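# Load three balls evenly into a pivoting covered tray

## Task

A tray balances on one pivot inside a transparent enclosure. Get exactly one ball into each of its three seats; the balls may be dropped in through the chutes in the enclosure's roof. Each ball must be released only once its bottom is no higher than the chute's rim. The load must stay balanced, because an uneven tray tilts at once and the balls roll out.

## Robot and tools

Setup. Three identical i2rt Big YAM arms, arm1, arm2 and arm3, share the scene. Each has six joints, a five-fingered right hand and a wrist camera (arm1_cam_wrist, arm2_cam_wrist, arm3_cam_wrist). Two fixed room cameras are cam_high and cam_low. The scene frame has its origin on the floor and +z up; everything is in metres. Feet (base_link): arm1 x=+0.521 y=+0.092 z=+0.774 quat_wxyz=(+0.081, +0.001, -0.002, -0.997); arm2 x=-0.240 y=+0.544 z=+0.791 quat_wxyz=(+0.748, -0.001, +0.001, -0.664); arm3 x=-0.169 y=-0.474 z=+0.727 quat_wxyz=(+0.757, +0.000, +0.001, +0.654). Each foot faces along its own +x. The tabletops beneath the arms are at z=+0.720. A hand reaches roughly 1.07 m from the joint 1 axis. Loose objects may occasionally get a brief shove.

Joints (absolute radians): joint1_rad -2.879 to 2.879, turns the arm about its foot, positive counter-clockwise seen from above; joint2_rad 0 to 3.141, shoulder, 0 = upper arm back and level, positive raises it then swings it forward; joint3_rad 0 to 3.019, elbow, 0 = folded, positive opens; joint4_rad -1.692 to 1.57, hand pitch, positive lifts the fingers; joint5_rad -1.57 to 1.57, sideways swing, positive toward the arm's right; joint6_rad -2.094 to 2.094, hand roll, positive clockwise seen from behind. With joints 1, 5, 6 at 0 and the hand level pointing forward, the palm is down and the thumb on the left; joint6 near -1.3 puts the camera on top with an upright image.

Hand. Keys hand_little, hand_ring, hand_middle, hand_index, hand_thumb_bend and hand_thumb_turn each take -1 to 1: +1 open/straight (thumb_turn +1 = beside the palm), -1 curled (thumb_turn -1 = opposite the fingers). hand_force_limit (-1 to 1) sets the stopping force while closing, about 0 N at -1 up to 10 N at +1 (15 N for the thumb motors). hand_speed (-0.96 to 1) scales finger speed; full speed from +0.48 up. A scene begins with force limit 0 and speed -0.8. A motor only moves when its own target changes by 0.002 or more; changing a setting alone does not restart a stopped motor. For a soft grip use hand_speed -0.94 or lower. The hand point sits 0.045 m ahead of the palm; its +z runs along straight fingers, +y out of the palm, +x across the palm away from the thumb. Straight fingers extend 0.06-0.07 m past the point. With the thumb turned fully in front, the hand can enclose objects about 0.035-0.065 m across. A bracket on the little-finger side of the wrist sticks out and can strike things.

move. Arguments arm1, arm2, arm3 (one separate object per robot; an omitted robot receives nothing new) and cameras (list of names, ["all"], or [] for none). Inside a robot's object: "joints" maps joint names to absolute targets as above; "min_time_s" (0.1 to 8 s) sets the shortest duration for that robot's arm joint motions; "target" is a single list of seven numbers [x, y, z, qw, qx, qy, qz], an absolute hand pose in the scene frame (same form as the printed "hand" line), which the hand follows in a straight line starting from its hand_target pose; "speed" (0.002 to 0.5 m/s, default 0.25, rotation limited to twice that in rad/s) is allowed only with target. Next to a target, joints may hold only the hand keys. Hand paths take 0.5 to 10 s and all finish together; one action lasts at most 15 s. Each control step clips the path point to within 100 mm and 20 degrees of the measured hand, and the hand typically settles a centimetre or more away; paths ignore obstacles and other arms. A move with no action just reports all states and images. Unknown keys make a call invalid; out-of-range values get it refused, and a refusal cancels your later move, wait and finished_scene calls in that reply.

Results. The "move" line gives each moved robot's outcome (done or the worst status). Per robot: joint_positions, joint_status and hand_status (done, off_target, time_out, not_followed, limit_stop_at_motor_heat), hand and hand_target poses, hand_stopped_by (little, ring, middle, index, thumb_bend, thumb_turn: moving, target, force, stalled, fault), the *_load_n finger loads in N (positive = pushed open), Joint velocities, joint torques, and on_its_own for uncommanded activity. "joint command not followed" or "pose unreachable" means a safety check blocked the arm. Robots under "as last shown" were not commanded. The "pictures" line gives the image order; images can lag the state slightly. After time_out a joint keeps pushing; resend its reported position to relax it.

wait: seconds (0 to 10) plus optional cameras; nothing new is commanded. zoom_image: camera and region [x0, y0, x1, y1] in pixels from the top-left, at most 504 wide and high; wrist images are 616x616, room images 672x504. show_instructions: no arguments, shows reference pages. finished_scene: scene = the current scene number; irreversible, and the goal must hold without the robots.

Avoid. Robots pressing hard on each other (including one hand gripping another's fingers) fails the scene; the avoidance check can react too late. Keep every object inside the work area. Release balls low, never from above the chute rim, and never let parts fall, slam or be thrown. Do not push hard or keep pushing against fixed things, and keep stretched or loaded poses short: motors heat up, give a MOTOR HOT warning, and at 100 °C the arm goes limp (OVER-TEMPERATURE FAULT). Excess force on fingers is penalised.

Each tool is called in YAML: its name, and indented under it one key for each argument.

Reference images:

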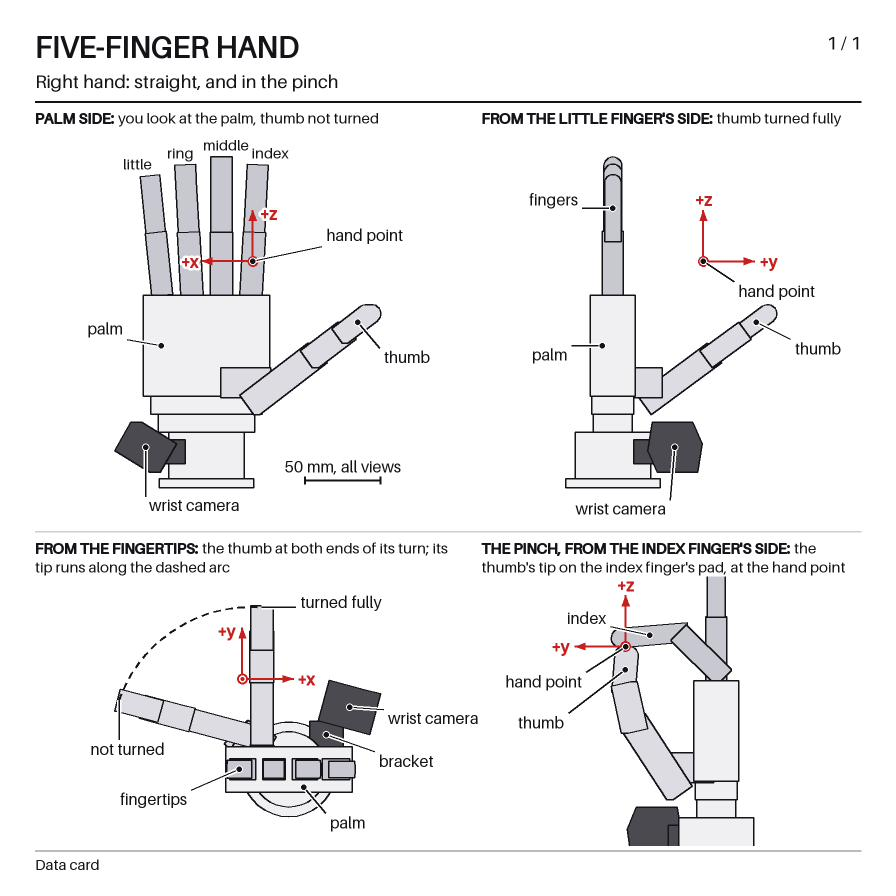

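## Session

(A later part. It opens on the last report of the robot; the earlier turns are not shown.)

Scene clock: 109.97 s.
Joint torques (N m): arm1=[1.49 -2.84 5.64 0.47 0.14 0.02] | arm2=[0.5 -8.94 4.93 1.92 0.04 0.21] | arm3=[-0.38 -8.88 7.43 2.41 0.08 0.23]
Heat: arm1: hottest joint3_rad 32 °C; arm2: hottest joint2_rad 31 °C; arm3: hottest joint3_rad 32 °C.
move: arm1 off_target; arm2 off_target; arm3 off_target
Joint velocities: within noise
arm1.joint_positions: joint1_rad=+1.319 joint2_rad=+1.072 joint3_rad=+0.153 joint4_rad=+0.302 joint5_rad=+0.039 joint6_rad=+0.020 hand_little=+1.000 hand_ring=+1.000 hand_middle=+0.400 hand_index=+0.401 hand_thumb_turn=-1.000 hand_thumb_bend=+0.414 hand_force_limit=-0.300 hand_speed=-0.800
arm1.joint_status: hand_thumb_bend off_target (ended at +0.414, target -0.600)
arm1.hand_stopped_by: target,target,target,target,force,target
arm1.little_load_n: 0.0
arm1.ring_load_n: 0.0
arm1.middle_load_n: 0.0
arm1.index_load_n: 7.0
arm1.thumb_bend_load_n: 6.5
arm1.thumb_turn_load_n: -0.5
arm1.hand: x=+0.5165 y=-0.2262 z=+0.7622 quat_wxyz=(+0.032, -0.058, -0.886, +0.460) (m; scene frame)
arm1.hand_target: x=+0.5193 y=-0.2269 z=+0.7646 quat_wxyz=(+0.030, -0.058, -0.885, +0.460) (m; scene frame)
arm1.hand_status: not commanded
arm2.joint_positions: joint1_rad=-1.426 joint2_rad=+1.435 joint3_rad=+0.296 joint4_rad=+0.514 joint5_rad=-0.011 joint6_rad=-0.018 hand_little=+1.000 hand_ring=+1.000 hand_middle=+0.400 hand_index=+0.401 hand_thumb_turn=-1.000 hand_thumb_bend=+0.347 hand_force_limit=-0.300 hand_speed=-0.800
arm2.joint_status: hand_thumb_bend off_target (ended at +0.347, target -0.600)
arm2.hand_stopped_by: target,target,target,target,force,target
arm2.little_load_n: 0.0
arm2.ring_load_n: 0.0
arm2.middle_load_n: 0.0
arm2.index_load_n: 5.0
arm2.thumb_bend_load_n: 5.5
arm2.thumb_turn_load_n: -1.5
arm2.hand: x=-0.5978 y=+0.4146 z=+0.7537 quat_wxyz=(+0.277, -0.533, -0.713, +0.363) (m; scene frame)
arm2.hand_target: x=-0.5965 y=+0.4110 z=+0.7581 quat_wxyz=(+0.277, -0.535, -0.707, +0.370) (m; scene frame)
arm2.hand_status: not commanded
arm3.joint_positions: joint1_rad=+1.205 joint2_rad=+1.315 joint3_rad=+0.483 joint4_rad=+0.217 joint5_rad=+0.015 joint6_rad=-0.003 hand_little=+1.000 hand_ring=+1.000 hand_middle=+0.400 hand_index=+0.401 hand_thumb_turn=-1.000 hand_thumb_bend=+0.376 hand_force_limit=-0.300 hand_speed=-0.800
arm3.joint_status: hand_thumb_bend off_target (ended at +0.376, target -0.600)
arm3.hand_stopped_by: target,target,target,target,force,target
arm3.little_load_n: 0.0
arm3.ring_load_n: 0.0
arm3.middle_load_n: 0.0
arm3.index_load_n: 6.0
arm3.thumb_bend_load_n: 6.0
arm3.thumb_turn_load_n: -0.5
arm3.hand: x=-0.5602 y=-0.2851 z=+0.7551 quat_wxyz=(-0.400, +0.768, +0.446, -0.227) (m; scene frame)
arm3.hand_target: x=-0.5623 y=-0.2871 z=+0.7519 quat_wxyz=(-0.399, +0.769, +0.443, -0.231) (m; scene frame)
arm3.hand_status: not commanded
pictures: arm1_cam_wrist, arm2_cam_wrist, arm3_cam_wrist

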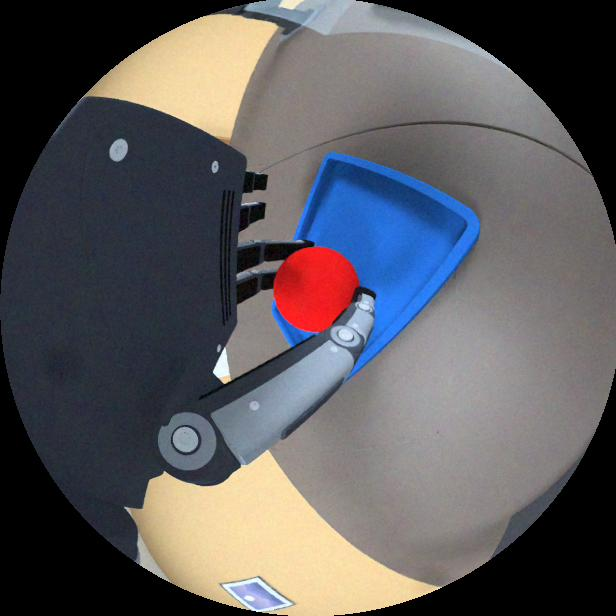

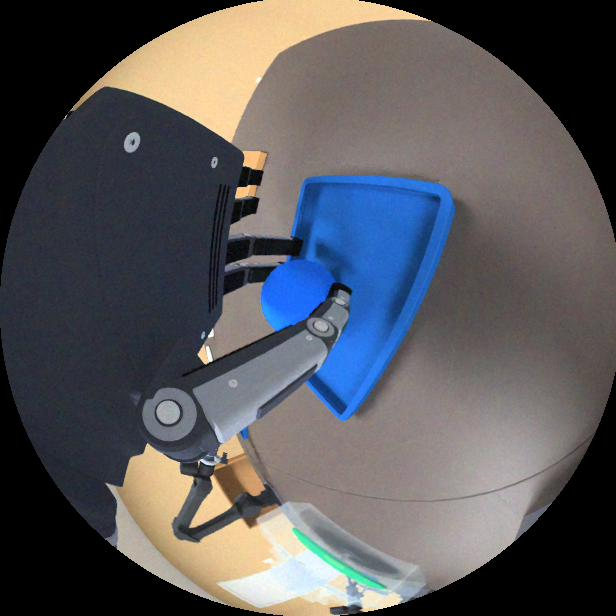

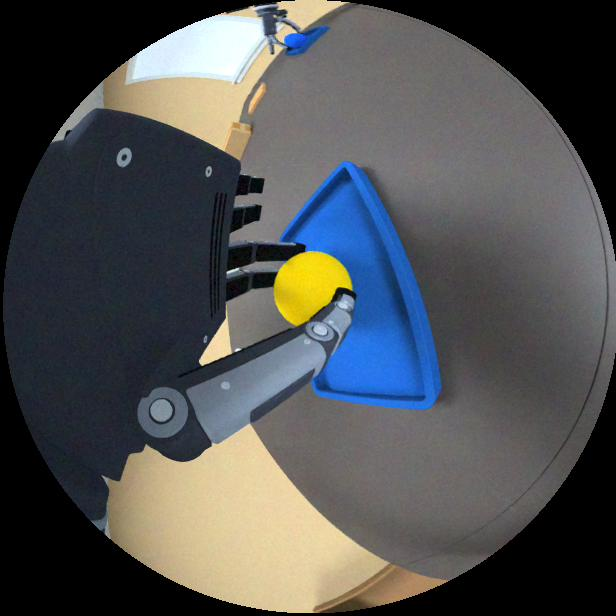

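move:
  arm1: {"joints":{"hand_force_limit":-0.6,"hand_middle":-0.1}}
  arm2: {"joints":{"hand_force_limit":-0.6,"hand_middle":-0.1}}
  arm3: {"joints":{"hand_force_limit":-0.6,"hand_middle":-0.1}}
  cameras: []

move:
  arm1: {"target":[0.5186,-0.2272,0.83,0.0302,-0.0580,-0.8852,0.4607],"speed":0.08}
  arm2: {"target":[-0.5972,0.4115,0.83,0.2779,-0.5339,-0.7085,0.3688],"speed":0.08}
  arm3: {"target":[-0.5610,-0.2870,0.83,0.3999,-0.7683,-0.4436,0.2309],"speed":0.08}
  cameras: ["arm1_cam_wrist","arm2_cam_wrist","arm3_cam_wrist"]

Scene clock: 113.60 s.
Joint torques (N m): arm1=[1.49 -2.67 5.65 0.42 0.14 0.03] | arm2=[0.5 -9.11 4.94 1.91 0.03 0.2] | arm3=[-0.38 -8.94 7.42 2.41 0.08 0.23]
Heat: arm1: hottest joint3_rad 32 °C; arm2: hottest joint2_rad 31 °C; arm3: hottest joint3_rad 32 °C.
move: arm1 off_target; arm2 off_target; arm3 off_target
Joint velocities: within noise
arm1.joint_positions: joint1_rad=+1.319 joint2_rad=+1.072 joint3_rad=+0.153 joint4_rad=+0.302 joint5_rad=+0.039 joint6_rad=+0.020 hand_little=+1.000 hand_ring=+1.000 hand_middle=+0.366 hand_index=+0.400 hand_thumb_turn=-1.000 hand_thumb_bend=+0.415 hand_force_limit=-0.600 hand_speed=-0.800
arm1.joint_status: hand_middle off_target (ended at +0.366, target -0.100); the others done
arm1.hand_stopped_by: target,target,force,target,force,target
arm1.little_load_n: 0.0
arm1.ring_load_n: 0.0
arm1.middle_load_n: 5.5
arm1.index_load_n: 3.5
arm1.thumb_bend_load_n: 8.0
arm1.thumb_turn_load_n: 0.5
arm1.hand: x=+0.5165 y=-0.2262 z=+0.7622 quat_wxyz=(+0.032, -0.058, -0.886, +0.460) (m; scene frame)
arm1.hand_target: x=+0.5193 y=-0.2269 z=+0.7646 quat_wxyz=(+0.030, -0.058, -0.885, +0.460) (m; scene frame)
arm1.hand_status: not commanded
arm2.joint_positions: joint1_rad=-1.426 joint2_rad=+1.435 joint3_rad=+0.296 joint4_rad=+0.514 joint5_rad=-0.007 joint6_rad=-0.016 hand_little=+1.000 hand_ring=+1.000 hand_middle=+0.236 hand_index=+0.400 hand_thumb_turn=-1.000 hand_thumb_bend=+0.347 hand_force_limit=-0.600 hand_speed=-0.800
arm2.joint_status: hand_middle off_target (ended at +0.236, target -0.100); the others done
arm2.hand_stopped_by: target,target,force,target,force,target
arm2.little_load_n: 0.0
arm2.ring_load_n: 0.0
arm2.middle_load_n: 0.0
arm2.index_load_n: 3.0
arm2.thumb_bend_load_n: 3.0
arm2.thumb_turn_load_n: -1.0
arm2.hand: x=-0.5981 y=+0.4153 z=+0.7536 quat_wxyz=(+0.278, -0.534, -0.712, +0.362) (m; scene frame)
arm2.hand_target: x=-0.5968 y=+0.4117 z=+0.7581 quat_wxyz=(+0.278, -0.536, -0.706, +0.369) (m; scene frame)
arm2.hand_status: not commanded
arm3.joint_positions: joint1_rad=+1.205 joint2_rad=+1.315 joint3_rad=+0.483 joint4_rad=+0.217 joint5_rad=+0.015 joint6_rad=-0.004 hand_little=+1.000 hand_ring=+1.000 hand_middle=+0.366 hand_index=+0.401 hand_thumb_turn=-1.000 hand_thumb_bend=+0.377 hand_force_limit=-0.600 hand_speed=-0.800
arm3.joint_status: hand_middle off_target (ended at +0.366, target -0.100); the others done
arm3.hand_stopped_by: target,target,force,target,force,target
arm3.little_load_n: 0.0
arm3.ring_load_n: 0.0
arm3.middle_load_n: 3.0
arm3.index_load_n: 4.0
arm3.thumb_bend_load_n: 7.5
arm3.thumb_turn_load_n: 0.0
arm3.hand: x=-0.5601 y=-0.2850 z=+0.7550 quat_wxyz=(-0.400, +0.767, +0.447, -0.227) (m; scene frame)
arm3.hand_target: x=-0.5623 y=-0.2871 z=+0.7519 quat_wxyz=(-0.400, +0.768, +0.444, -0.231) (m; scene frame)
arm3.hand_status: not commanded
pictures: none
No camera images: "cameras" was empty.

Scene clock: 115.50 s.
Joint torques (N m): arm1=[1.32 -1.85 11.25 0.61 0.09 0.02] | arm2=[0.38 -6.71 12.55 1.2 -0.15 0.14] | arm3=[-0.44 -9.52 13.52 1.17 0 0.22]
Heat: arm1: hottest joint3_rad 33 °C; arm2: hottest joint2_rad 31 °C; arm3: hottest joint3_rad 32 °C.
move: arm1 off_target; arm2 off_target; arm3 off_target
Joint velocities: within noise
arm1.joint_positions: joint1_rad=+1.319 joint2_rad=+0.797 joint3_rad=+0.213 joint4_rad=-0.094 joint5_rad=+0.040 joint6_rad=+0.011 hand_little=+1.000 hand_ring=+1.000 hand_middle=+0.366 hand_index=+0.400 hand_thumb_turn=-1.000 hand_thumb_bend=+0.415 hand_force_limit=-0.600 hand_speed=-0.800
arm1.joint_status: not commanded
arm1.hand_stopped_by: target,target,force,target,force,target
arm1.little_load_n: 0.0
arm1.ring_load_n: 0.0
arm1.middle_load_n: 5.5
arm1.index_load_n: 3.5
arm1.thumb_bend_load_n: 8.5
arm1.thumb_turn_load_n: 0.5
arm1.hand: x=+0.5174 y=-0.2054 z=+0.7972 quat_wxyz=(+0.034, -0.054, -0.900, +0.432) (m; scene frame)
arm1.hand_target: x=+0.5177 y=-0.2277 z=+0.8289 quat_wxyz=(+0.033, -0.054, -0.885, +0.461) (m; scene frame)
arm1.hand_status: off_target (0.039 m and 3.7 deg from the pose sent, 0.068 m and 0.3 deg at the start)
arm2.joint_positions: joint1_rad=-1.426 joint2_rad=+1.122 joint3_rad=+0.314 joint4_rad=+0.142 joint5_rad=-0.007 joint6_rad=-0.018 hand_little=+1.000 hand_ring=+1.000 hand_middle=+0.236 hand_index=+0.400 hand_thumb_turn=-1.000 hand_thumb_bend=+0.345 hand_force_limit=-0.600 hand_speed=-0.800
arm2.joint_status: not commanded
arm2.hand_stopped_by: target,target,force,target,force,target
arm2.little_load_n: 0.0
arm2.ring_load_n: 0.0
arm2.middle_load_n: 0.0
arm2.index_load_n: 0.0
arm2.thumb_bend_load_n: 0.0
arm2.thumb_turn_load_n: 0.0
arm2.hand: x=-0.5755 y=+0.4215 z=+0.8035 quat_wxyz=(+0.268, -0.539, -0.719, +0.347) (m; scene frame)
arm2.hand_target: x=-0.5967 y=+0.4119 z=+0.8294 quat_wxyz=(+0.278, -0.533, -0.709, +0.368) (m; scene frame)
arm2.hand_status: off_target (0.036 m and 3.0 deg from the pose sent, 0.076 m and 0.9 deg at the start)
arm3.joint_positions: joint1_rad=+1.205 joint2_rad=+1.134 joint3_rad=+0.534 joint4_rad=-0.063 joint5_rad=+0.015 joint6_rad=-0.004 hand_little=+1.000 hand_ring=+1.000 hand_middle=+0.366 hand_index=+0.401 hand_thumb_turn=-1.000 hand_thumb_bend=+0.377 hand_force_limit=-0.600 hand_speed=-0.800
arm3.joint_status: not commanded
arm3.hand_stopped_by: target,target,force,target,force,target
arm3.little_load_n: 0.0
arm3.ring_load_n: 0.0
arm3.middle_load_n: 3.0
arm3.index_load_n: 4.0
arm3.thumb_bend_load_n: 7.5
arm3.thumb_turn_load_n: 0.0
arm3.hand: x=-0.5421 y=-0.2950 z=+0.8014 quat_wxyz=(-0.382, +0.776, +0.452, -0.216) (m; scene frame)
arm3.hand_target: x=-0.5605 y=-0.2872 z=+0.8300 quat_wxyz=(-0.400, +0.768, +0.444, -0.231) (m; scene frame)
arm3.hand_status: off_target (0.035 m and 3.0 deg from the pose sent, 0.075 m and 0.6 deg at the start)
pictures: arm1_cam_wrist, arm2_cam_wrist, arm3_cam_wrist

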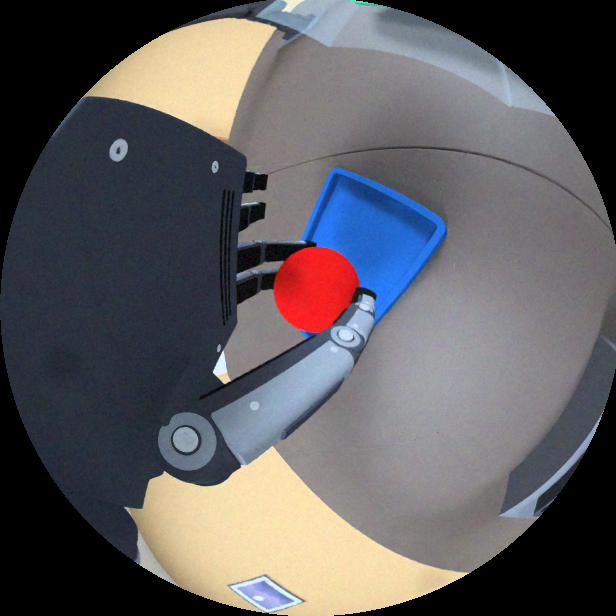

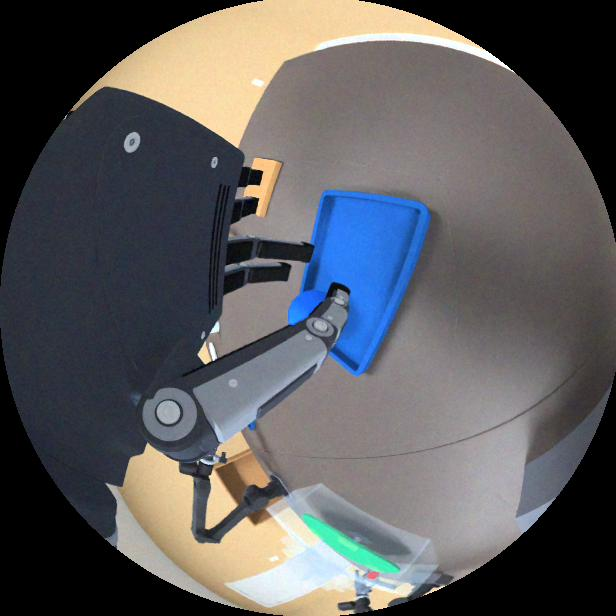

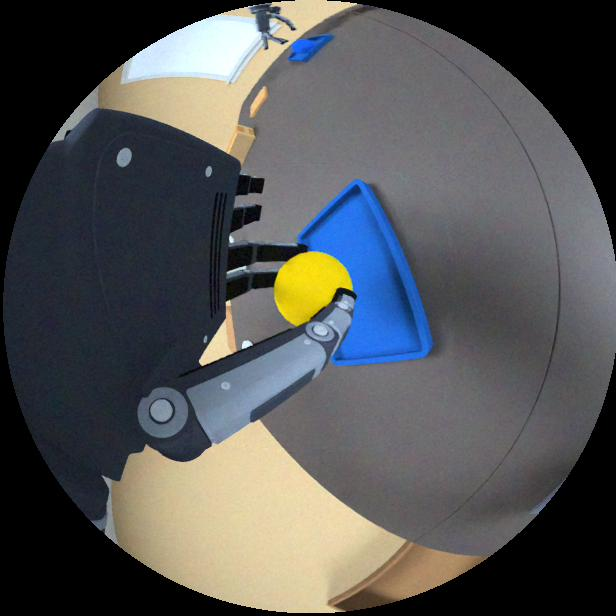

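move:
  arm1: {"joints":{"joint2_rad":0.8561,"joint3_rad":1.0175,"joint4_rad":-0.779,"hand_little":-1,"hand_ring":-1},"min_time_s":3}
  arm2: {"joints":{"hand_speed":0.0,"hand_index":0.6,"hand_middle":0.6,"hand_thumb_bend":1}}
  arm3: {"joints":{"joint2_rad":0.7491,"joint3_rad":1.088,"joint4_rad":-0.957,"hand_little":-1,"hand_ring":-1},"min_time_s":3}
  cameras: ["arm2_cam_wrist"]

Scene clock: 132.73 s.
Joint torques (N m): arm1=[1.32 -2.61 12.88 0.59 0.08 0.02] | arm2=[0.44 -6.71 12.53 1.2 -0.15 0.15] | arm3=[-0.5 -4.48 15.04 1.16 0 0.22]
Heat: arm1: hottest joint3_rad 35 °C; arm2: hottest joint3_rad 32 °C; arm3: hottest joint3_rad 36 °C.
move: arm1 done; arm2 done; arm3 done
Joint velocities: within noise
arm1.joint_positions: joint1_rad=+1.319 joint2_rad=+0.854 joint3_rad=+0.955 joint4_rad=-0.770 joint5_rad=+0.040 joint6_rad=+0.011 hand_little=-1.000 hand_ring=-1.000 hand_middle=+0.366 hand_index=+0.400 hand_thumb_turn=-1.000 hand_thumb_bend=+0.415 hand_force_limit=-0.600 hand_speed=-0.800
arm1.joint_status: all done
arm1.hand_stopped_by: target,target,force,target,force,target
arm1.little_load_n: 0.0
arm1.ring_load_n: 0.0
arm1.middle_load_n: 5.5
arm1.index_load_n: 3.5
arm1.thumb_bend_load_n: 8.5
arm1.thumb_turn_load_n: 0.5
arm1.hand: x=+0.5098 y=-0.2859 z=+1.0602 quat_wxyz=(+0.034, -0.054, -0.897, +0.436) (m; scene frame)
arm1.hand_target: x=+0.5118 y=-0.2945 z=+1.0924 quat_wxyz=(+0.033, -0.054, -0.886, +0.459) (m; scene frame)
arm1.hand_status: not commanded
arm2.joint_positions: joint1_rad=-1.426 joint2_rad=+1.122 joint3_rad=+0.314 joint4_rad=+0.142 joint5_rad=-0.007 joint6_rad=-0.016 hand_little=+1.000 hand_ring=+1.000 hand_middle=+0.600 hand_index=+0.600 hand_thumb_turn=-1.000 hand_thumb_bend=+1.000 hand_force_limit=-0.600 hand_speed=+0.000
arm2.joint_status: all done
arm2.hand_stopped_by: target,target,target,target,target,target
arm2.little_load_n: 0.0
arm2.ring_load_n: 0.0
arm2.middle_load_n: 0.0
arm2.index_load_n: 0.0
arm2.thumb_bend_load_n: 0.0
arm2.thumb_turn_load_n: 0.0
arm2.hand: x=-0.5755 y=+0.4214 z=+0.8036 quat_wxyz=(+0.267, -0.540, -0.719, +0.348) (m; scene frame)
arm2.hand_target: x=-0.5967 y=+0.4118 z=+0.8294 quat_wxyz=(+0.278, -0.534, -0.709, +0.369) (m; scene frame)
arm2.hand_status: not commanded
arm3.joint_positions: joint1_rad=+1.205 joint2_rad=+0.756 joint3_rad=+1.031 joint4_rad=-0.946 joint5_rad=+0.015 joint6_rad=-0.004 hand_little=-1.000 hand_ring=-1.000 hand_middle=+0.366 hand_index=+0.401 hand_thumb_turn=-1.000 hand_thumb_bend=+0.377 hand_force_limit=-0.600 hand_speed=-0.800
arm3.joint_status: all done
arm3.hand_stopped_by: target,target,force,target,force,target
arm3.little_load_n: 0.0
arm3.ring_load_n: 0.0
arm3.middle_load_n: 3.0
arm3.index_load_n: 3.5
arm3.thumb_bend_load_n: 7.5
arm3.thumb_turn_load_n: 0.0
arm3.hand: x=-0.4722 y=-0.3334 z=+1.0564 quat_wxyz=(-0.378, +0.778, +0.453, -0.214) (m; scene frame)
arm3.hand_target: x=-0.4747 y=-0.3341 z=+1.0877 quat_wxyz=(-0.397, +0.770, +0.444, -0.229) (m; scene frame)
arm3.hand_status: not commanded
pictures: arm2_cam_wrist

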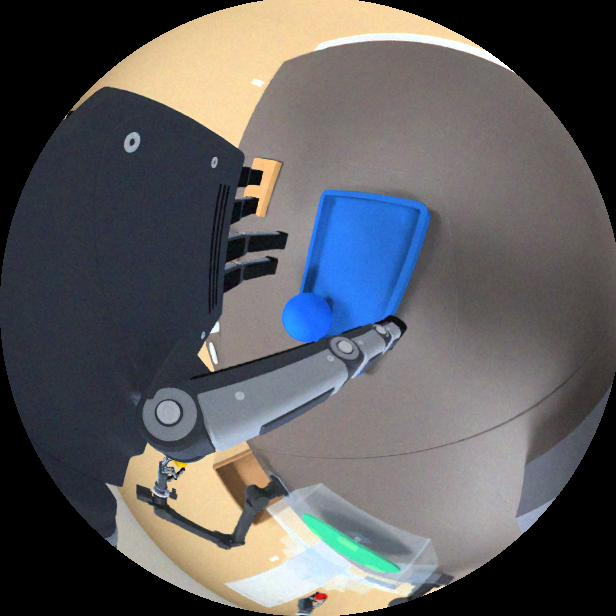

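move:
  arm1: {"joints":{"joint1_rad":0.0},"min_time_s":3.5}
  arm2: {"target":[-0.597,0.355,0.845,0.2582,-0.4961,-0.7354,0.3828],"speed":0.12}
  arm3: {"joints":{"joint1_rad":-0.44},"min_time_s":3.5}
  cameras: ["arm2_cam_wrist","cam_high"]

Scene clock: 150.90 s.
Joint torques (N m): arm1=[0.26 -2.55 12.93 0.57 0.01 0.01] | arm2=[0.44 -5.36 13.23 1.26 0.09 0.2] | arm3=[-1.55 -4.48 15.04 1.16 0.01 0.22]
Heat: arm1: hottest joint3_rad 38 °C; arm2: hottest joint3_rad 33 °C; arm3: hottest joint3_rad 36 °C.
move: arm1 done; arm2 off_target; arm3 done
Joint velocities: within noise
arm1.joint_positions: joint1_rad=+0.006 joint2_rad=+0.854 joint3_rad=+0.955 joint4_rad=-0.770 joint5_rad=+0.051 joint6_rad=+0.011 hand_little=-1.000 hand_ring=-1.000 hand_middle=+0.366 hand_index=+0.400 hand_thumb_turn=-1.000 hand_thumb_bend=+0.415 hand_force_limit=-0.600 hand_speed=-0.800
arm1.joint_status: all done
arm1.hand_stopped_by: target,target,force,target,force,target
arm1.little_load_n: 0.0
arm1.ring_load_n: 0.0
arm1.middle_load_n: 5.0
arm1.index_load_n: 3.5
arm1.thumb_bend_load_n: 8.5
arm1.thumb_turn_load_n: 0.5
arm1.hand: x=+0.1507 y=+0.0088 z=+1.0585 quat_wxyz=(+0.295, -0.594, -0.677, +0.321) (m; scene frame)
arm1.hand_target: x=+0.1417 y=+0.0093 z=+1.0907 quat_wxyz=(+0.309, -0.591, -0.664, +0.338) (m; scene frame)
arm1.hand_status: not commanded
arm2.joint_positions: joint1_rad=-1.268 joint2_rad=+1.125 joint3_rad=+0.383 joint4_rad=+0.099 joint5_rad=+0.022 joint6_rad=-0.001 hand_little=+1.000 hand_ring=+1.000 hand_middle=+0.600 hand_index=+0.600 hand_thumb_turn=-1.000 hand_thumb_bend=+1.000 hand_force_limit=-0.600 hand_speed=+0.000
arm2.joint_status: not commanded
arm2.hand_stopped_by: target,target,target,target,target,target
arm2.little_load_n: 0.0
arm2.ring_load_n: 0.0
arm2.middle_load_n: 0.0
arm2.index_load_n: 0.0
arm2.thumb_bend_load_n: 0.0
arm2.thumb_turn_load_n: 0.0
arm2.hand: x=-0.5764 y=+0.3644 z=+0.8258 quat_wxyz=(+0.253, -0.490, -0.748, +0.371) (m; scene frame)
arm2.hand_target: x=-0.5948 y=+0.3525 z=+0.8456 quat_wxyz=(+0.257, -0.491, -0.738, +0.385) (m; scene frame)
arm2.hand_status: off_target (0.030 m and 2.2 deg from the pose sent, 0.081 m and 6.8 deg at the start)
arm3.joint_positions: joint1_rad=-0.429 joint2_rad=+0.756 joint3_rad=+1.031 joint4_rad=-0.946 joint5_rad=+0.020 joint6_rad=-0.004 hand_little=-1.000 hand_ring=-1.000 hand_middle=+0.366 hand_index=+0.401 hand_thumb_turn=-1.000 hand_thumb_bend=+0.377 hand_force_limit=-0.600 hand_speed=-0.800
arm3.joint_status: all done
arm3.hand_stopped_by: target,target,force,target,force,target
arm3.little_load_n: 0.0
arm3.ring_load_n: 0.0
arm3.middle_load_n: 3.0
arm3.index_load_n: 3.5
arm3.thumb_bend_load_n: 8.0
arm3.thumb_turn_load_n: 0.5
arm3.hand: x=-0.0091 y=-0.1786 z=+1.0552 quat_wxyz=(-0.413, +0.864, -0.257, +0.132) (m; scene frame)
arm3.hand_target: x=-0.0051 y=-0.1784 z=+1.0865 quat_wxyz=(-0.436, +0.849, -0.264, +0.139) (m; scene frame)
arm3.hand_status: not commanded
pictures: arm2_cam_wrist, cam_high

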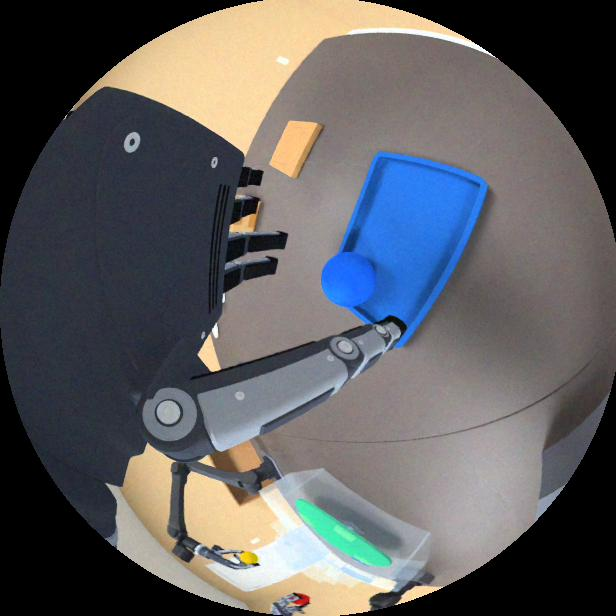

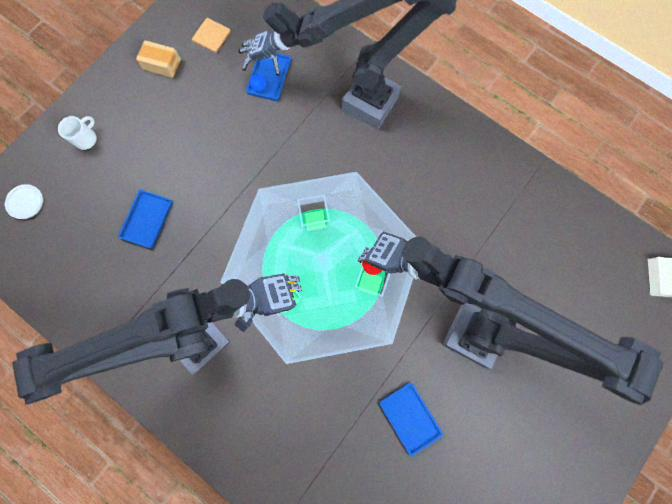

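move:
  arm2: {"target":[-0.5965,0.3515,0.7575,0.2582,-0.4961,-0.7354,0.3828],"speed":0.1,"joints":{"hand_speed":-0.8,"hand_force_limit":-0.3}}
  cameras: ["arm2_cam_wrist"]

Scene clock: 159.03 s.
Joint torques (N m): arm1=[0.32 -2.55 12.93 0.62 -0.01 0] | arm2=[0.5 -7.59 5.33 2.67 0.1 0.21] | arm3=[-1.61 -4.42 15.04 1.17 0.01 0.22]
Heat: arm1: hottest joint3_rad 39 °C; arm2: hottest joint3_rad 35 °C; arm3: hottest joint3_rad 37 °C.
move: arm2 done
Joint velocities: within noise
arm1, arm3: as last shown
arm1.middle_load_n: 5.5
arm2.joint_positions: joint1_rad=-1.268 joint2_rad=+1.459 joint3_rad=+0.355 joint4_rad=+0.481 joint5_rad=+0.036 joint6_rad=+0.010 hand_little=+1.000 hand_ring=+1.000 hand_middle=+0.600 hand_index=+0.600 hand_thumb_turn=-1.000 hand_thumb_bend=+1.000 hand_force_limit=-0.300 hand_speed=-0.800
arm2.joint_status: all done
arm2.hand_stopped_by: target,target,target,target,target,target
arm2.little_load_n: 0.0
arm2.ring_load_n: 0.0
arm2.middle_load_n: 0.0
arm2.index_load_n: 0.0
arm2.thumb_bend_load_n: 0.0
arm2.thumb_turn_load_n: 0.0
arm2.hand: x=-0.5978 y=+0.3571 z=+0.7595 quat_wxyz=(+0.261, -0.494, -0.739, +0.376) (m; scene frame)
arm2.hand_target: x=-0.5961 y=+0.3536 z=+0.7576 quat_wxyz=(+0.259, -0.497, -0.735, +0.382) (m; scene frame)
arm2.hand_status: done (0.006 m and 0.9 deg from the pose sent, 0.072 m and 2.2 deg at the start)
arm3.thumb_bend_load_n: 7.5
arm3.thumb_turn_load_n: 0.0
pictures: arm2_cam_wrist

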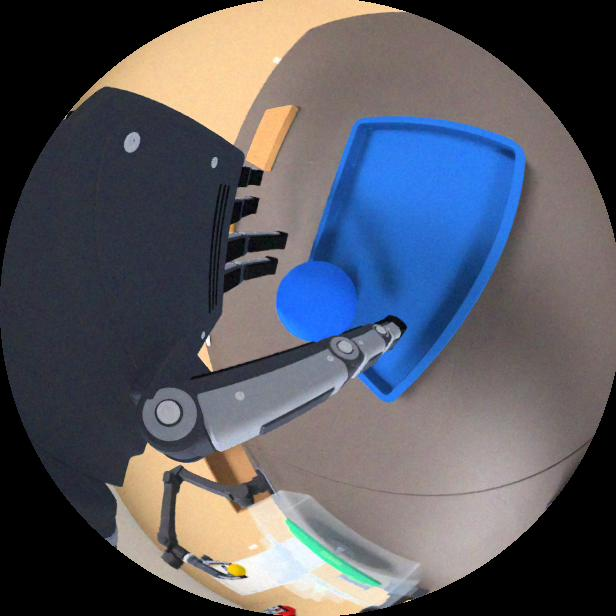

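move:
  arm2: {"target":[-0.5945,0.3455,0.7565,0.2582,-0.4961,-0.7354,0.3828],"speed":0.06}
  cameras: ["arm2_cam_wrist"]

Scene clock: 162.70 s.
Joint torques (N m): arm1=[0.21 -2.55 12.92 0.59 0 0.02] | arm2=[0.56 -7.53 5.6 2.66 0.11 0.22] | arm3=[-1.55 -4.48 15.05 1.17 0.01 0.22]
Heat: arm1: hottest joint3_rad 39 °C; arm2: hottest joint3_rad 34 °C; arm3: hottest joint3_rad 37 °C.
move: arm2 done
Joint velocities: within noise
arm1, arm3: as last shown
arm1.ring_load_n: 0.5
arm2.joint_positions: joint1_rad=-1.250 joint2_rad=+1.468 joint3_rad=+0.355 joint4_rad=+0.486 joint5_rad=+0.055 joint6_rad=+0.022 hand_little=+1.000 hand_ring=+1.000 hand_middle=+0.600 hand_index=+0.600 hand_thumb_turn=-1.000 hand_thumb_bend=+1.000 hand_force_limit=-0.300 hand_speed=-0.800
arm2.joint_status: not commanded
arm2.hand_stopped_by: target,target,target,target,target,target
arm2.little_load_n: 0.0
arm2.ring_load_n: 0.0
arm2.middle_load_n: 0.0
arm2.index_load_n: 0.0
arm2.thumb_bend_load_n: 0.0
arm2.thumb_turn_load_n: 0.0
arm2.hand: x=-0.5956 y=+0.3531 z=+0.7569 quat_wxyz=(+0.261, -0.495, -0.739, +0.374) (m; scene frame)
arm2.hand_target: x=-0.5957 y=+0.3487 z=+0.7563 quat_wxyz=(+0.259, -0.499, -0.734, +0.381) (m; scene frame)
arm2.hand_status: done (0.008 m and 1.1 deg from the pose sent, 0.012 m and 0.9 deg at the start)
arm3.thumb_turn_load_n: 0.5
pictures: arm2_cam_wrist

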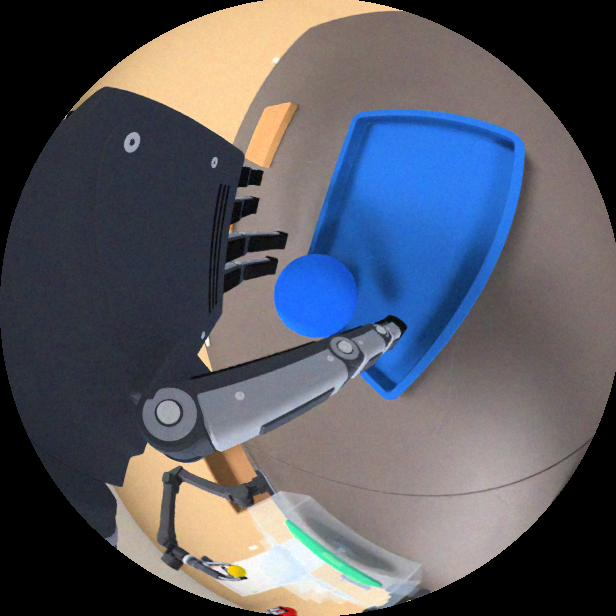

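move:
  arm1: {"target":[0.162,0.009,1.03,0.3365,-0.4989,-0.6621,0.4466],"speed":0.12}
  arm2: {"joints":{"hand_index":0.4,"hand_middle":0.4}}
  arm3: {"target":[-0.0125,-0.201,1.03,0.4554,-0.8750,0.1464,-0.0762],"speed":0.12}
  cameras: []

move:
  arm2: {"joints":{"hand_thumb_bend":-0.6}}
  cameras: ["arm2_cam_wrist","arm1_cam_wrist","arm3_cam_wrist"]

Scene clock: 167.23 s.
Joint torques (N m): arm1=[-0.15 -2.43 9.42 2.47 -0.32 -0.2] | arm2=[0.5 -7.59 5.59 2.66 0.1 0.21] | arm3=[-1.79 -4.25 10.29 2.56 -0.52 0]
Heat: arm1: hottest joint3_rad 39 °C; arm2: hottest joint3_rad 34 °C; arm3: hottest joint3_rad 37 °C.
move: arm1 off_target; arm2 done; arm3 off_target
Joint velocities: within noise
arm1.joint_positions: joint1_rad=-0.083 joint2_rad=+0.679 joint3_rad=+0.635 joint4_rad=-0.422 joint5_rad=-0.196 joint6_rad=-0.070 hand_little=-1.000 hand_ring=-1.000 hand_middle=+0.366 hand_index=+0.400 hand_thumb_turn=-1.000 hand_thumb_bend=+0.415 hand_force_limit=-0.600 hand_speed=-0.800
arm1.joint_status: not commanded
arm1.hand_stopped_by: target,target,force,target,force,target
arm1.little_load_n: 0.5
arm1.ring_load_n: 0.0
arm1.middle_load_n: 5.5
arm1.index_load_n: 3.0
arm1.thumb_bend_load_n: 9.0
arm1.thumb_turn_load_n: 0.5
arm1.hand: x=+0.1715 y=+0.0015 z=+1.0054 quat_wxyz=(+0.307, -0.515, -0.675, +0.430) (m; scene frame)
arm1.hand_target: x=+0.1640 y=+0.0045 z=+1.0292 quat_wxyz=(+0.334, -0.496, -0.664, +0.448) (m; scene frame)
arm1.hand_status: off_target (0.027 m and 4.5 deg from the pose sent, 0.031 m and 18.8 deg at the start)
arm2.joint_positions: joint1_rad=-1.250 joint2_rad=+1.468 joint3_rad=+0.355 joint4_rad=+0.486 joint5_rad=+0.055 joint6_rad=+0.023 hand_little=+1.000 hand_ring=+1.000 hand_middle=+0.400 hand_index=+0.400 hand_thumb_turn=-1.000 hand_thumb_bend=+1.000 hand_force_limit=-0.300 hand_speed=-0.800
arm2.joint_status: all done
arm2.hand_stopped_by: target,target,target,target,target,target
arm2.little_load_n: 0.0
arm2.ring_load_n: -0.5
arm2.middle_load_n: 0.0
arm2.index_load_n: 0.0
arm2.thumb_bend_load_n: 0.0
arm2.thumb_turn_load_n: 0.0
arm2.hand: x=-0.5956 y=+0.3530 z=+0.7569 quat_wxyz=(+0.261, -0.496, -0.739, +0.374) (m; scene frame)
arm2.hand_target: x=-0.5957 y=+0.3486 z=+0.7563 quat_wxyz=(+0.259, -0.499, -0.734, +0.381) (m; scene frame)
arm2.hand_status: not commanded
arm3.joint_positions: joint1_rad=-0.610 joint2_rad=+0.699 joint3_rad=+0.914 joint4_rad=-0.912 joint5_rad=-0.361 joint6_rad=-0.255 hand_little=-1.000 hand_ring=-1.000 hand_middle=+0.366 hand_index=+0.401 hand_thumb_turn=-1.000 hand_thumb_bend=+0.377 hand_force_limit=-0.600 hand_speed=-0.800
arm3.joint_status: not commanded
arm3.hand_stopped_by: target,target,force,target,force,target
arm3.little_load_n: 0.0
arm3.ring_load_n: 0.0
arm3.middle_load_n: 3.0
arm3.index_load_n: 3.5
arm3.thumb_bend_load_n: 8.0
arm3.thumb_turn_load_n: 0.0
arm3.hand: x=-0.0232 y=-0.1994 z=+1.0226 quat_wxyz=(-0.442, +0.883, -0.148, +0.058) (m; scene frame)
arm3.hand_target: x=-0.0170 y=-0.1989 z=+1.0306 quat_wxyz=(-0.457, +0.875, -0.142, +0.072) (m; scene frame)
arm3.hand_status: off_target (0.013 m and 2.8 deg from the pose sent, 0.034 m and 15.1 deg at the start)
pictures: none
No camera images: "cameras" was empty.

Scene clock: 173.07 s.
Joint torques (N m): arm1=[-0.03 -2.37 9.46 2.47 -0.31 -0.21] | arm2=[0.56 -7.71 5.57 2.69 0.09 0.2] | arm3=[-1.73 -4.25 10.3 2.58 -0.52 -0.01]
Heat: arm1: hottest joint3_rad 39 °C; arm2: hottest joint3_rad 34 °C; arm3: hottest joint3_rad 37 °C.
move: arm2 off_target
Joint velocities: within noise
arm1, arm3: as last shown
arm1.little_load_n: 0.0
arm1.middle_load_n: 5.0
arm1.index_load_n: 3.5
arm1.thumb_bend_load_n: 8.5
arm2.joint_positions: joint1_rad=-1.250 joint2_rad=+1.470 joint3_rad=+0.355 joint4_rad=+0.486 joint5_rad=+0.055 joint6_rad=+0.023 hand_little=+1.000 hand_ring=+1.000 hand_middle=+0.400 hand_index=+0.401 hand_thumb_turn=-1.000 hand_thumb_bend=+0.385 hand_force_limit=-0.300 hand_speed=-0.800
arm2.joint_status: hand_thumb_bend off_target (ended at +0.385, target -0.600)
arm2.hand_stopped_by: target,target,target,target,force,target
arm2.little_load_n: 0.0
arm2.ring_load_n: 0.0
arm2.middle_load_n: 0.0
arm2.index_load_n: 5.5
arm2.thumb_bend_load_n: 5.5
arm2.thumb_turn_load_n: -1.0
arm2.hand: x=-0.5953 y=+0.3531 z=+0.7563 quat_wxyz=(+0.260, -0.496, -0.739, +0.374) (m; scene frame)
arm2.hand_target: x=-0.5958 y=+0.3486 z=+0.7565 quat_wxyz=(+0.259, -0.499, -0.734, +0.381) (m; scene frame)
arm2.hand_status: not commanded
arm3.ring_load_n: 0.5
pictures: arm1_cam_wrist, arm2_cam_wrist, arm3_cam_wrist

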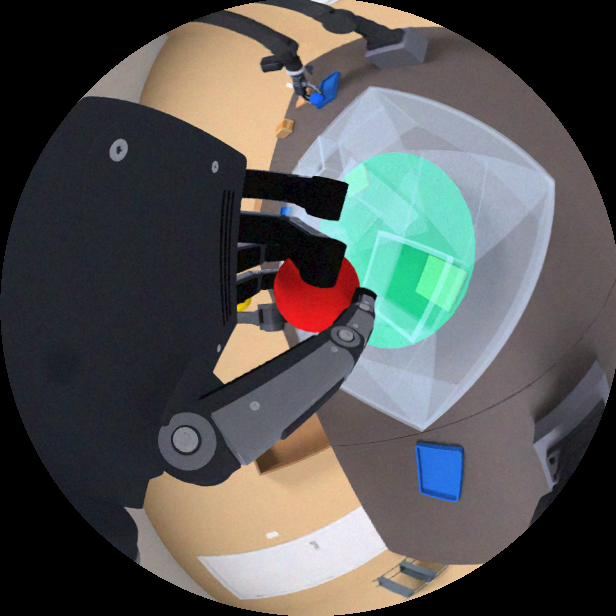

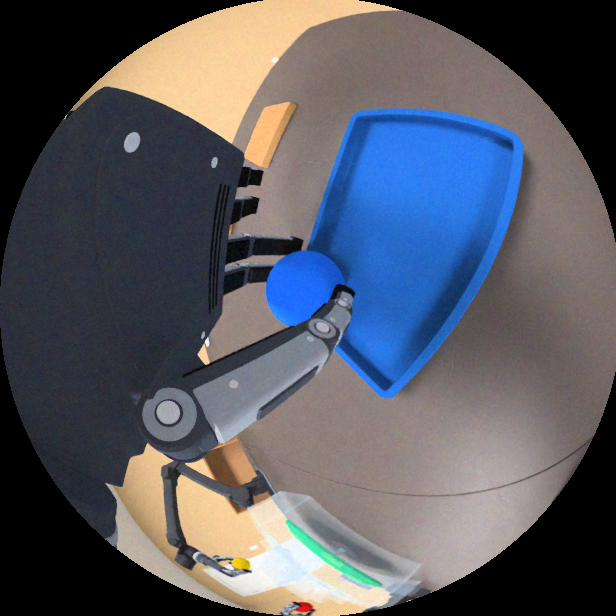

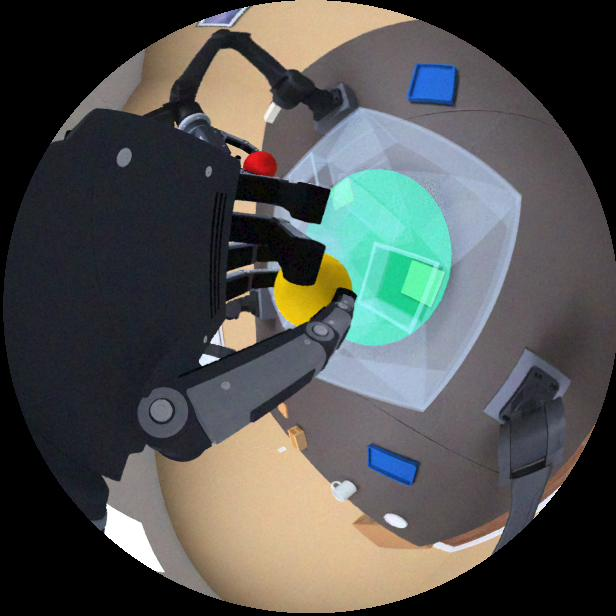

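move:
  arm2: {"joints":{"hand_force_limit":-0.6,"hand_middle":-0.1}}
  cameras: []

move:
  arm2: {"target":[-0.5965,0.3486,0.835,0.2582,-0.4961,-0.7354,0.3828],"speed":0.08}
  cameras: ["arm2_cam_wrist"]

Scene clock: 175.57 s.
Joint torques (N m): arm1=[-0.09 -2.55 9.46 2.45 -0.31 -0.21] | arm2=[0.5 -7.71 5.6 2.66 0.08 0.2] | arm3=[-1.79 -4.31 10.29 2.56 -0.51 -0.01]
Heat: arm1: hottest joint3_rad 38 °C; arm2: hottest joint3_rad 33 °C; arm3: hottest joint3_rad 37 °C.
move: arm2 off_target
Joint velocities: within noise
arm1, arm3: as last shown
arm1.middle_load_n: 5.5
arm2.joint_positions: joint1_rad=-1.250 joint2_rad=+1.470 joint3_rad=+0.355 joint4_rad=+0.486 joint5_rad=+0.056 joint6_rad=+0.023 hand_little=+1.000 hand_ring=+1.000 hand_middle=+0.330 hand_index=+0.400 hand_thumb_turn=-1.000 hand_thumb_bend=+0.386 hand_force_limit=-0.600 hand_speed=-0.800
arm2.joint_status: hand_middle off_target (ended at +0.330, target -0.100); the others done
arm2.hand_stopped_by: target,target,force,target,force,target
arm2.little_load_n: -0.5
arm2.ring_load_n: 0.0
arm2.middle_load_n: 6.0
arm2.index_load_n: 2.0
arm2.thumb_bend_load_n: 7.5
arm2.thumb_turn_load_n: 1.0
arm2.hand: x=-0.5955 y=+0.3534 z=+0.7563 quat_wxyz=(+0.261, -0.496, -0.739, +0.373) (m; scene frame)
arm2.hand_target: x=-0.5959 y=+0.3488 z=+0.7565 quat_wxyz=(+0.260, -0.499, -0.734, +0.381) (m; scene frame)
arm2.hand_status: not commanded
arm3.index_load_n: 4.0
arm3.thumb_bend_load_n: 7.5
arm3.thumb_turn_load_n: 0.5
pictures: none
No camera images: "cameras" was empty.

Scene clock: 177.37 s.
Joint torques (N m): arm1=[-0.03 -2.49 9.47 2.45 -0.31 -0.21] | arm2=[0.09 -8.35 13.33 1.46 -0.23 0.14] | arm3=[-1.85 -4.25 10.29 2.56 -0.52 -0.02]
Heat: arm1: hottest joint3_rad 38 °C; arm2: hottest joint3_rad 34 °C; arm3: hottest joint3_rad 37 °C.
move: arm2 off_target
Joint velocities: within noise
arm1, arm3: as last shown
arm1.middle_load_n: 5.0
arm1.index_load_n: 3.0
arm2.joint_positions: joint1_rad=-1.250 joint2_rad=+1.197 joint3_rad=+0.365 joint4_rad=+0.139 joint5_rad=+0.056 joint6_rad=+0.023 hand_little=+1.000 hand_ring=+1.000 hand_middle=+0.330 hand_index=+0.400 hand_thumb_turn=-1.000 hand_thumb_bend=+0.386 hand_force_limit=-0.600 hand_speed=-0.800
arm2.joint_status: not commanded
arm2.hand_stopped_by: target,target,force,target,force,target
arm2.little_load_n: 0.0
arm2.ring_load_n: 0.0
arm2.middle_load_n: 5.5
arm2.index_load_n: 2.0
arm2.thumb_bend_load_n: 8.0
arm2.thumb_turn_load_n: 1.0
arm2.hand: x=-0.5688 y=+0.3659 z=+0.7991 quat_wxyz=(+0.246, -0.504, -0.751, +0.349) (m; scene frame)
arm2.hand_target: x=-0.5959 y=+0.3502 z=+0.8346 quat_wxyz=(+0.260, -0.497, -0.735, +0.381) (m; scene frame)
arm2.hand_status: off_target (0.049 m and 4.6 deg from the pose sent, 0.079 m and 1.2 deg at the start)
arm3.ring_load_n: 0.0
arm3.thumb_bend_load_n: 8.0
pictures: arm2_cam_wrist

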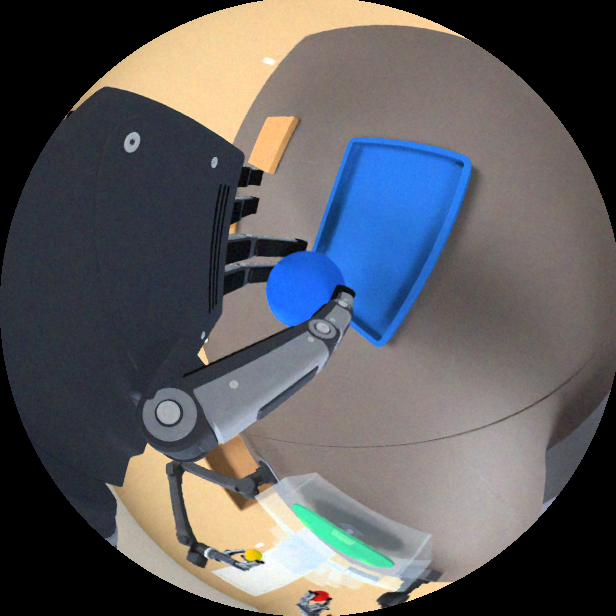

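move:
  arm1: {"target":[0.159,0.012,0.985,0.3365,-0.4989,-0.6621,0.4466],"speed":0.08}
  arm2: {"joints":{"joint2_rad":1.232,"joint3_rad":1.149,"joint4_rad":-0.535,"hand_little":-1,"hand_ring":-1},"min_time_s":3}
  arm3: {"target":[-0.0115,-0.2045,0.985,0.4554,-0.8750,0.1464,-0.0762],"speed":0.08}
  cameras: []

move:
  arm2: {"joints":{"joint1_rad":0.02},"min_time_s":3.5}
  cameras: ["cam_high","cam_low","arm1_cam_wrist","arm3_cam_wrist"]

Scene clock: 191.57 s.
Joint torques (N m): arm1=[0.09 -0.79 9.42 2.45 -0.32 -0.21] | arm2=[0.09 -9.64 17.42 1.4 -0.23 0.12] | arm3=[-1.79 -3.96 10.44 2.55 -0.52 -0.01]
Heat: arm1: hottest joint3_rad 38 °C; arm2: hottest joint3_rad 35 °C; arm3: hottest joint3_rad 37 °C.
move: arm1 off_target; arm2 done; arm3 off_target
Joint velocities: within noise
arm1.joint_positions: joint1_rad=-0.114 joint2_rad=+0.679 joint3_rad=+0.527 joint4_rad=-0.293 joint5_rad=-0.214 joint6_rad=-0.079 hand_little=-1.000 hand_ring=-1.000 hand_middle=+0.366 hand_index=+0.400 hand_thumb_turn=-1.000 hand_thumb_bend=+0.415 hand_force_limit=-0.600 hand_speed=-0.800
arm1.joint_status: not commanded
arm1.hand_stopped_by: target,target,force,target,force,target
arm1.little_load_n: 0.0
arm1.ring_load_n: 0.0
arm1.middle_load_n: 5.0
arm1.index_load_n: 3.0
arm1.thumb_bend_load_n: 8.5
arm1.thumb_turn_load_n: 0.5
arm1.hand: x=+0.1705 y=+0.0093 z=+0.9693 quat_wxyz=(+0.316, -0.513, -0.669, +0.435) (m; scene frame)
arm1.hand_target: x=+0.1599 y=+0.0124 z=+0.9856 quat_wxyz=(+0.337, -0.499, -0.662, +0.447) (m; scene frame)
arm1.hand_status: off_target (0.020 m and 3.2 deg from the pose sent, 0.026 m and 4.5 deg at the start)
arm2.joint_positions: joint1_rad=-1.250 joint2_rad=+1.229 joint3_rad=+1.070 joint4_rad=-0.528 joint5_rad=+0.056 joint6_rad=+0.023 hand_little=-1.000 hand_ring=-1.000 hand_middle=+0.330 hand_index=+0.400 hand_thumb_turn=-1.000 hand_thumb_bend=+0.386 hand_force_limit=-0.600 hand_speed=-0.800
arm2.joint_status: all done
arm2.hand_stopped_by: target,target,force,target,force,target
arm2.little_load_n: 0.0
arm2.ring_load_n: 0.0
arm2.middle_load_n: 6.0
arm2.index_load_n: 2.0
arm2.thumb_bend_load_n: 8.0
arm2.thumb_turn_load_n: 0.5
arm2.hand: x=-0.6891 y=+0.3091 z=+1.0247 quat_wxyz=(+0.247, -0.503, -0.750, +0.351) (m; scene frame)
arm2.hand_target: x=-0.7051 y=+0.2983 z=+1.0662 quat_wxyz=(+0.259, -0.497, -0.735, +0.380) (m; scene frame)
arm2.hand_status: not commanded
arm3.joint_positions: joint1_rad=-0.639 joint2_rad=+0.672 joint3_rad=+0.785 joint4_rad=-0.817 joint5_rad=-0.370 joint6_rad=-0.268 hand_little=-1.000 hand_ring=-1.000 hand_middle=+0.366 hand_index=+0.401 hand_thumb_turn=-1.000 hand_thumb_bend=+0.377 hand_force_limit=-0.600 hand_speed=-0.800
arm3.joint_status: not commanded
arm3.hand_stopped_by: target,target,force,target,force,target
arm3.little_load_n: 0.0
arm3.ring_load_n: 0.0
arm3.middle_load_n: 3.0
arm3.index_load_n: 4.0
arm3.thumb_bend_load_n: 8.0
arm3.thumb_turn_load_n: 0.0
arm3.hand: x=-0.0184 y=-0.2058 z=+0.9767 quat_wxyz=(-0.440, +0.883, -0.153, +0.062) (m; scene frame)
arm3.hand_target: x=-0.0117 y=-0.2050 z=+0.9846 quat_wxyz=(-0.455, +0.875, -0.147, +0.076) (m; scene frame)
arm3.hand_status: off_target (0.011 m and 2.7 deg from the pose sent, 0.040 m and 2.8 deg at the start)
pictures: none
No camera images: "cameras" was empty.

Scene clock: 195.53 s.
Joint torques (N m): arm1=[0.15 -0.73 9.36 2.54 -0.32 -0.22] | arm2=[-0.15 -9.76 17.44 1.39 -0.11 0.13] | arm3=[-1.85 -4.01 10.45 2.56 -0.53 -0.02]
Heat: arm1: hottest joint3_rad 38 °C; arm2: hottest joint3_rad 36 °C; arm3: hottest joint3_rad 37 °C.
move: arm2 done
Joint velocities: within noise
arm1, arm3: as last shown
arm1.ring_load_n: 0.5
arm1.index_load_n: 3.5
arm2.joint_positions: joint1_rad=+0.031 joint2_rad=+1.229 joint3_rad=+1.070 joint4_rad=-0.528 joint5_rad=+0.047 joint6_rad=+0.023 hand_little=-1.000 hand_ring=-1.000 hand_middle=+0.330 hand_index=+0.400 hand_thumb_turn=-1.000 hand_thumb_bend=+0.386 hand_force_limit=-0.600 hand_speed=-0.800
arm2.joint_status: all done
arm2.hand_stopped_by: target,target,force,target,force,target
arm2.little_load_n: 0.0
arm2.ring_load_n: 0.0
arm2.middle_load_n: 6.0
arm2.index_load_n: 2.0
arm2.thumb_bend_load_n: 8.0
arm2.thumb_turn_load_n: 0.5
arm2.hand: x=-0.1413 y=+0.0458 z=+1.0235 quat_wxyz=(-0.015, +0.047, -0.902, +0.428) (m; scene frame)
arm2.hand_target: x=-0.1377 y=+0.0269 z=+1.0650 quat_wxyz=(-0.020, +0.041, -0.887, +0.459) (m; scene frame)
arm2.hand_status: not commanded
pictures: arm1_cam_wrist, arm3_cam_wrist, cam_high, cam_low

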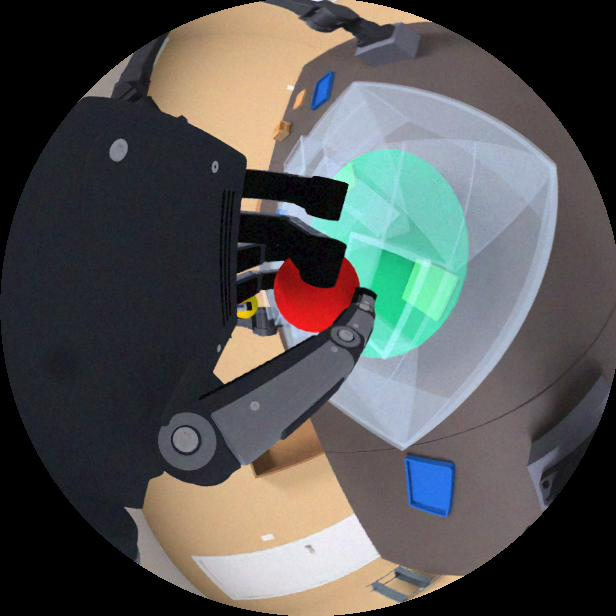

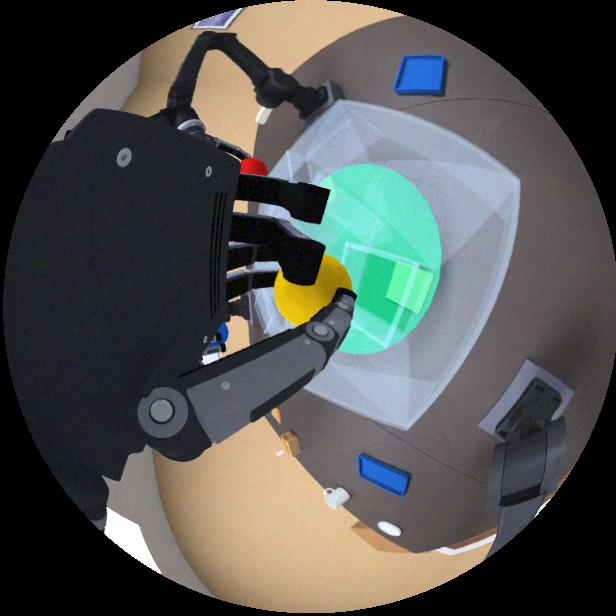

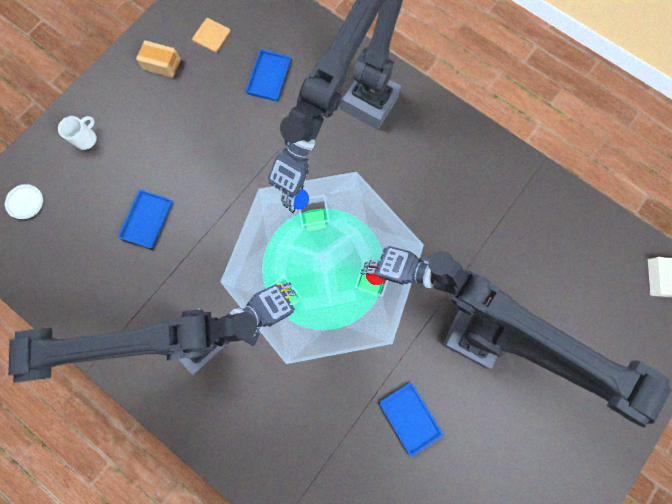

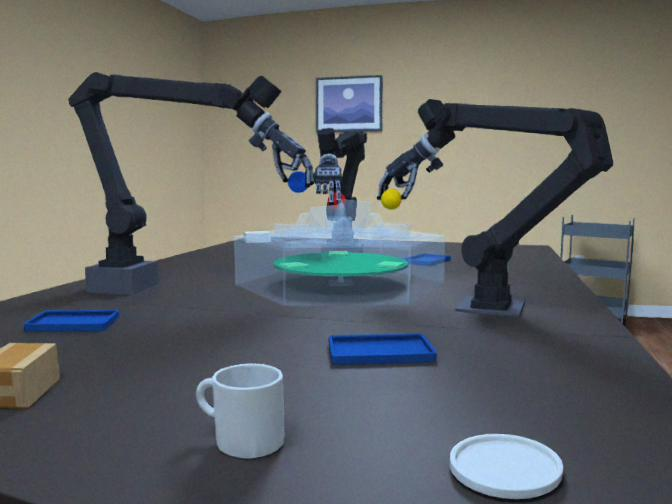

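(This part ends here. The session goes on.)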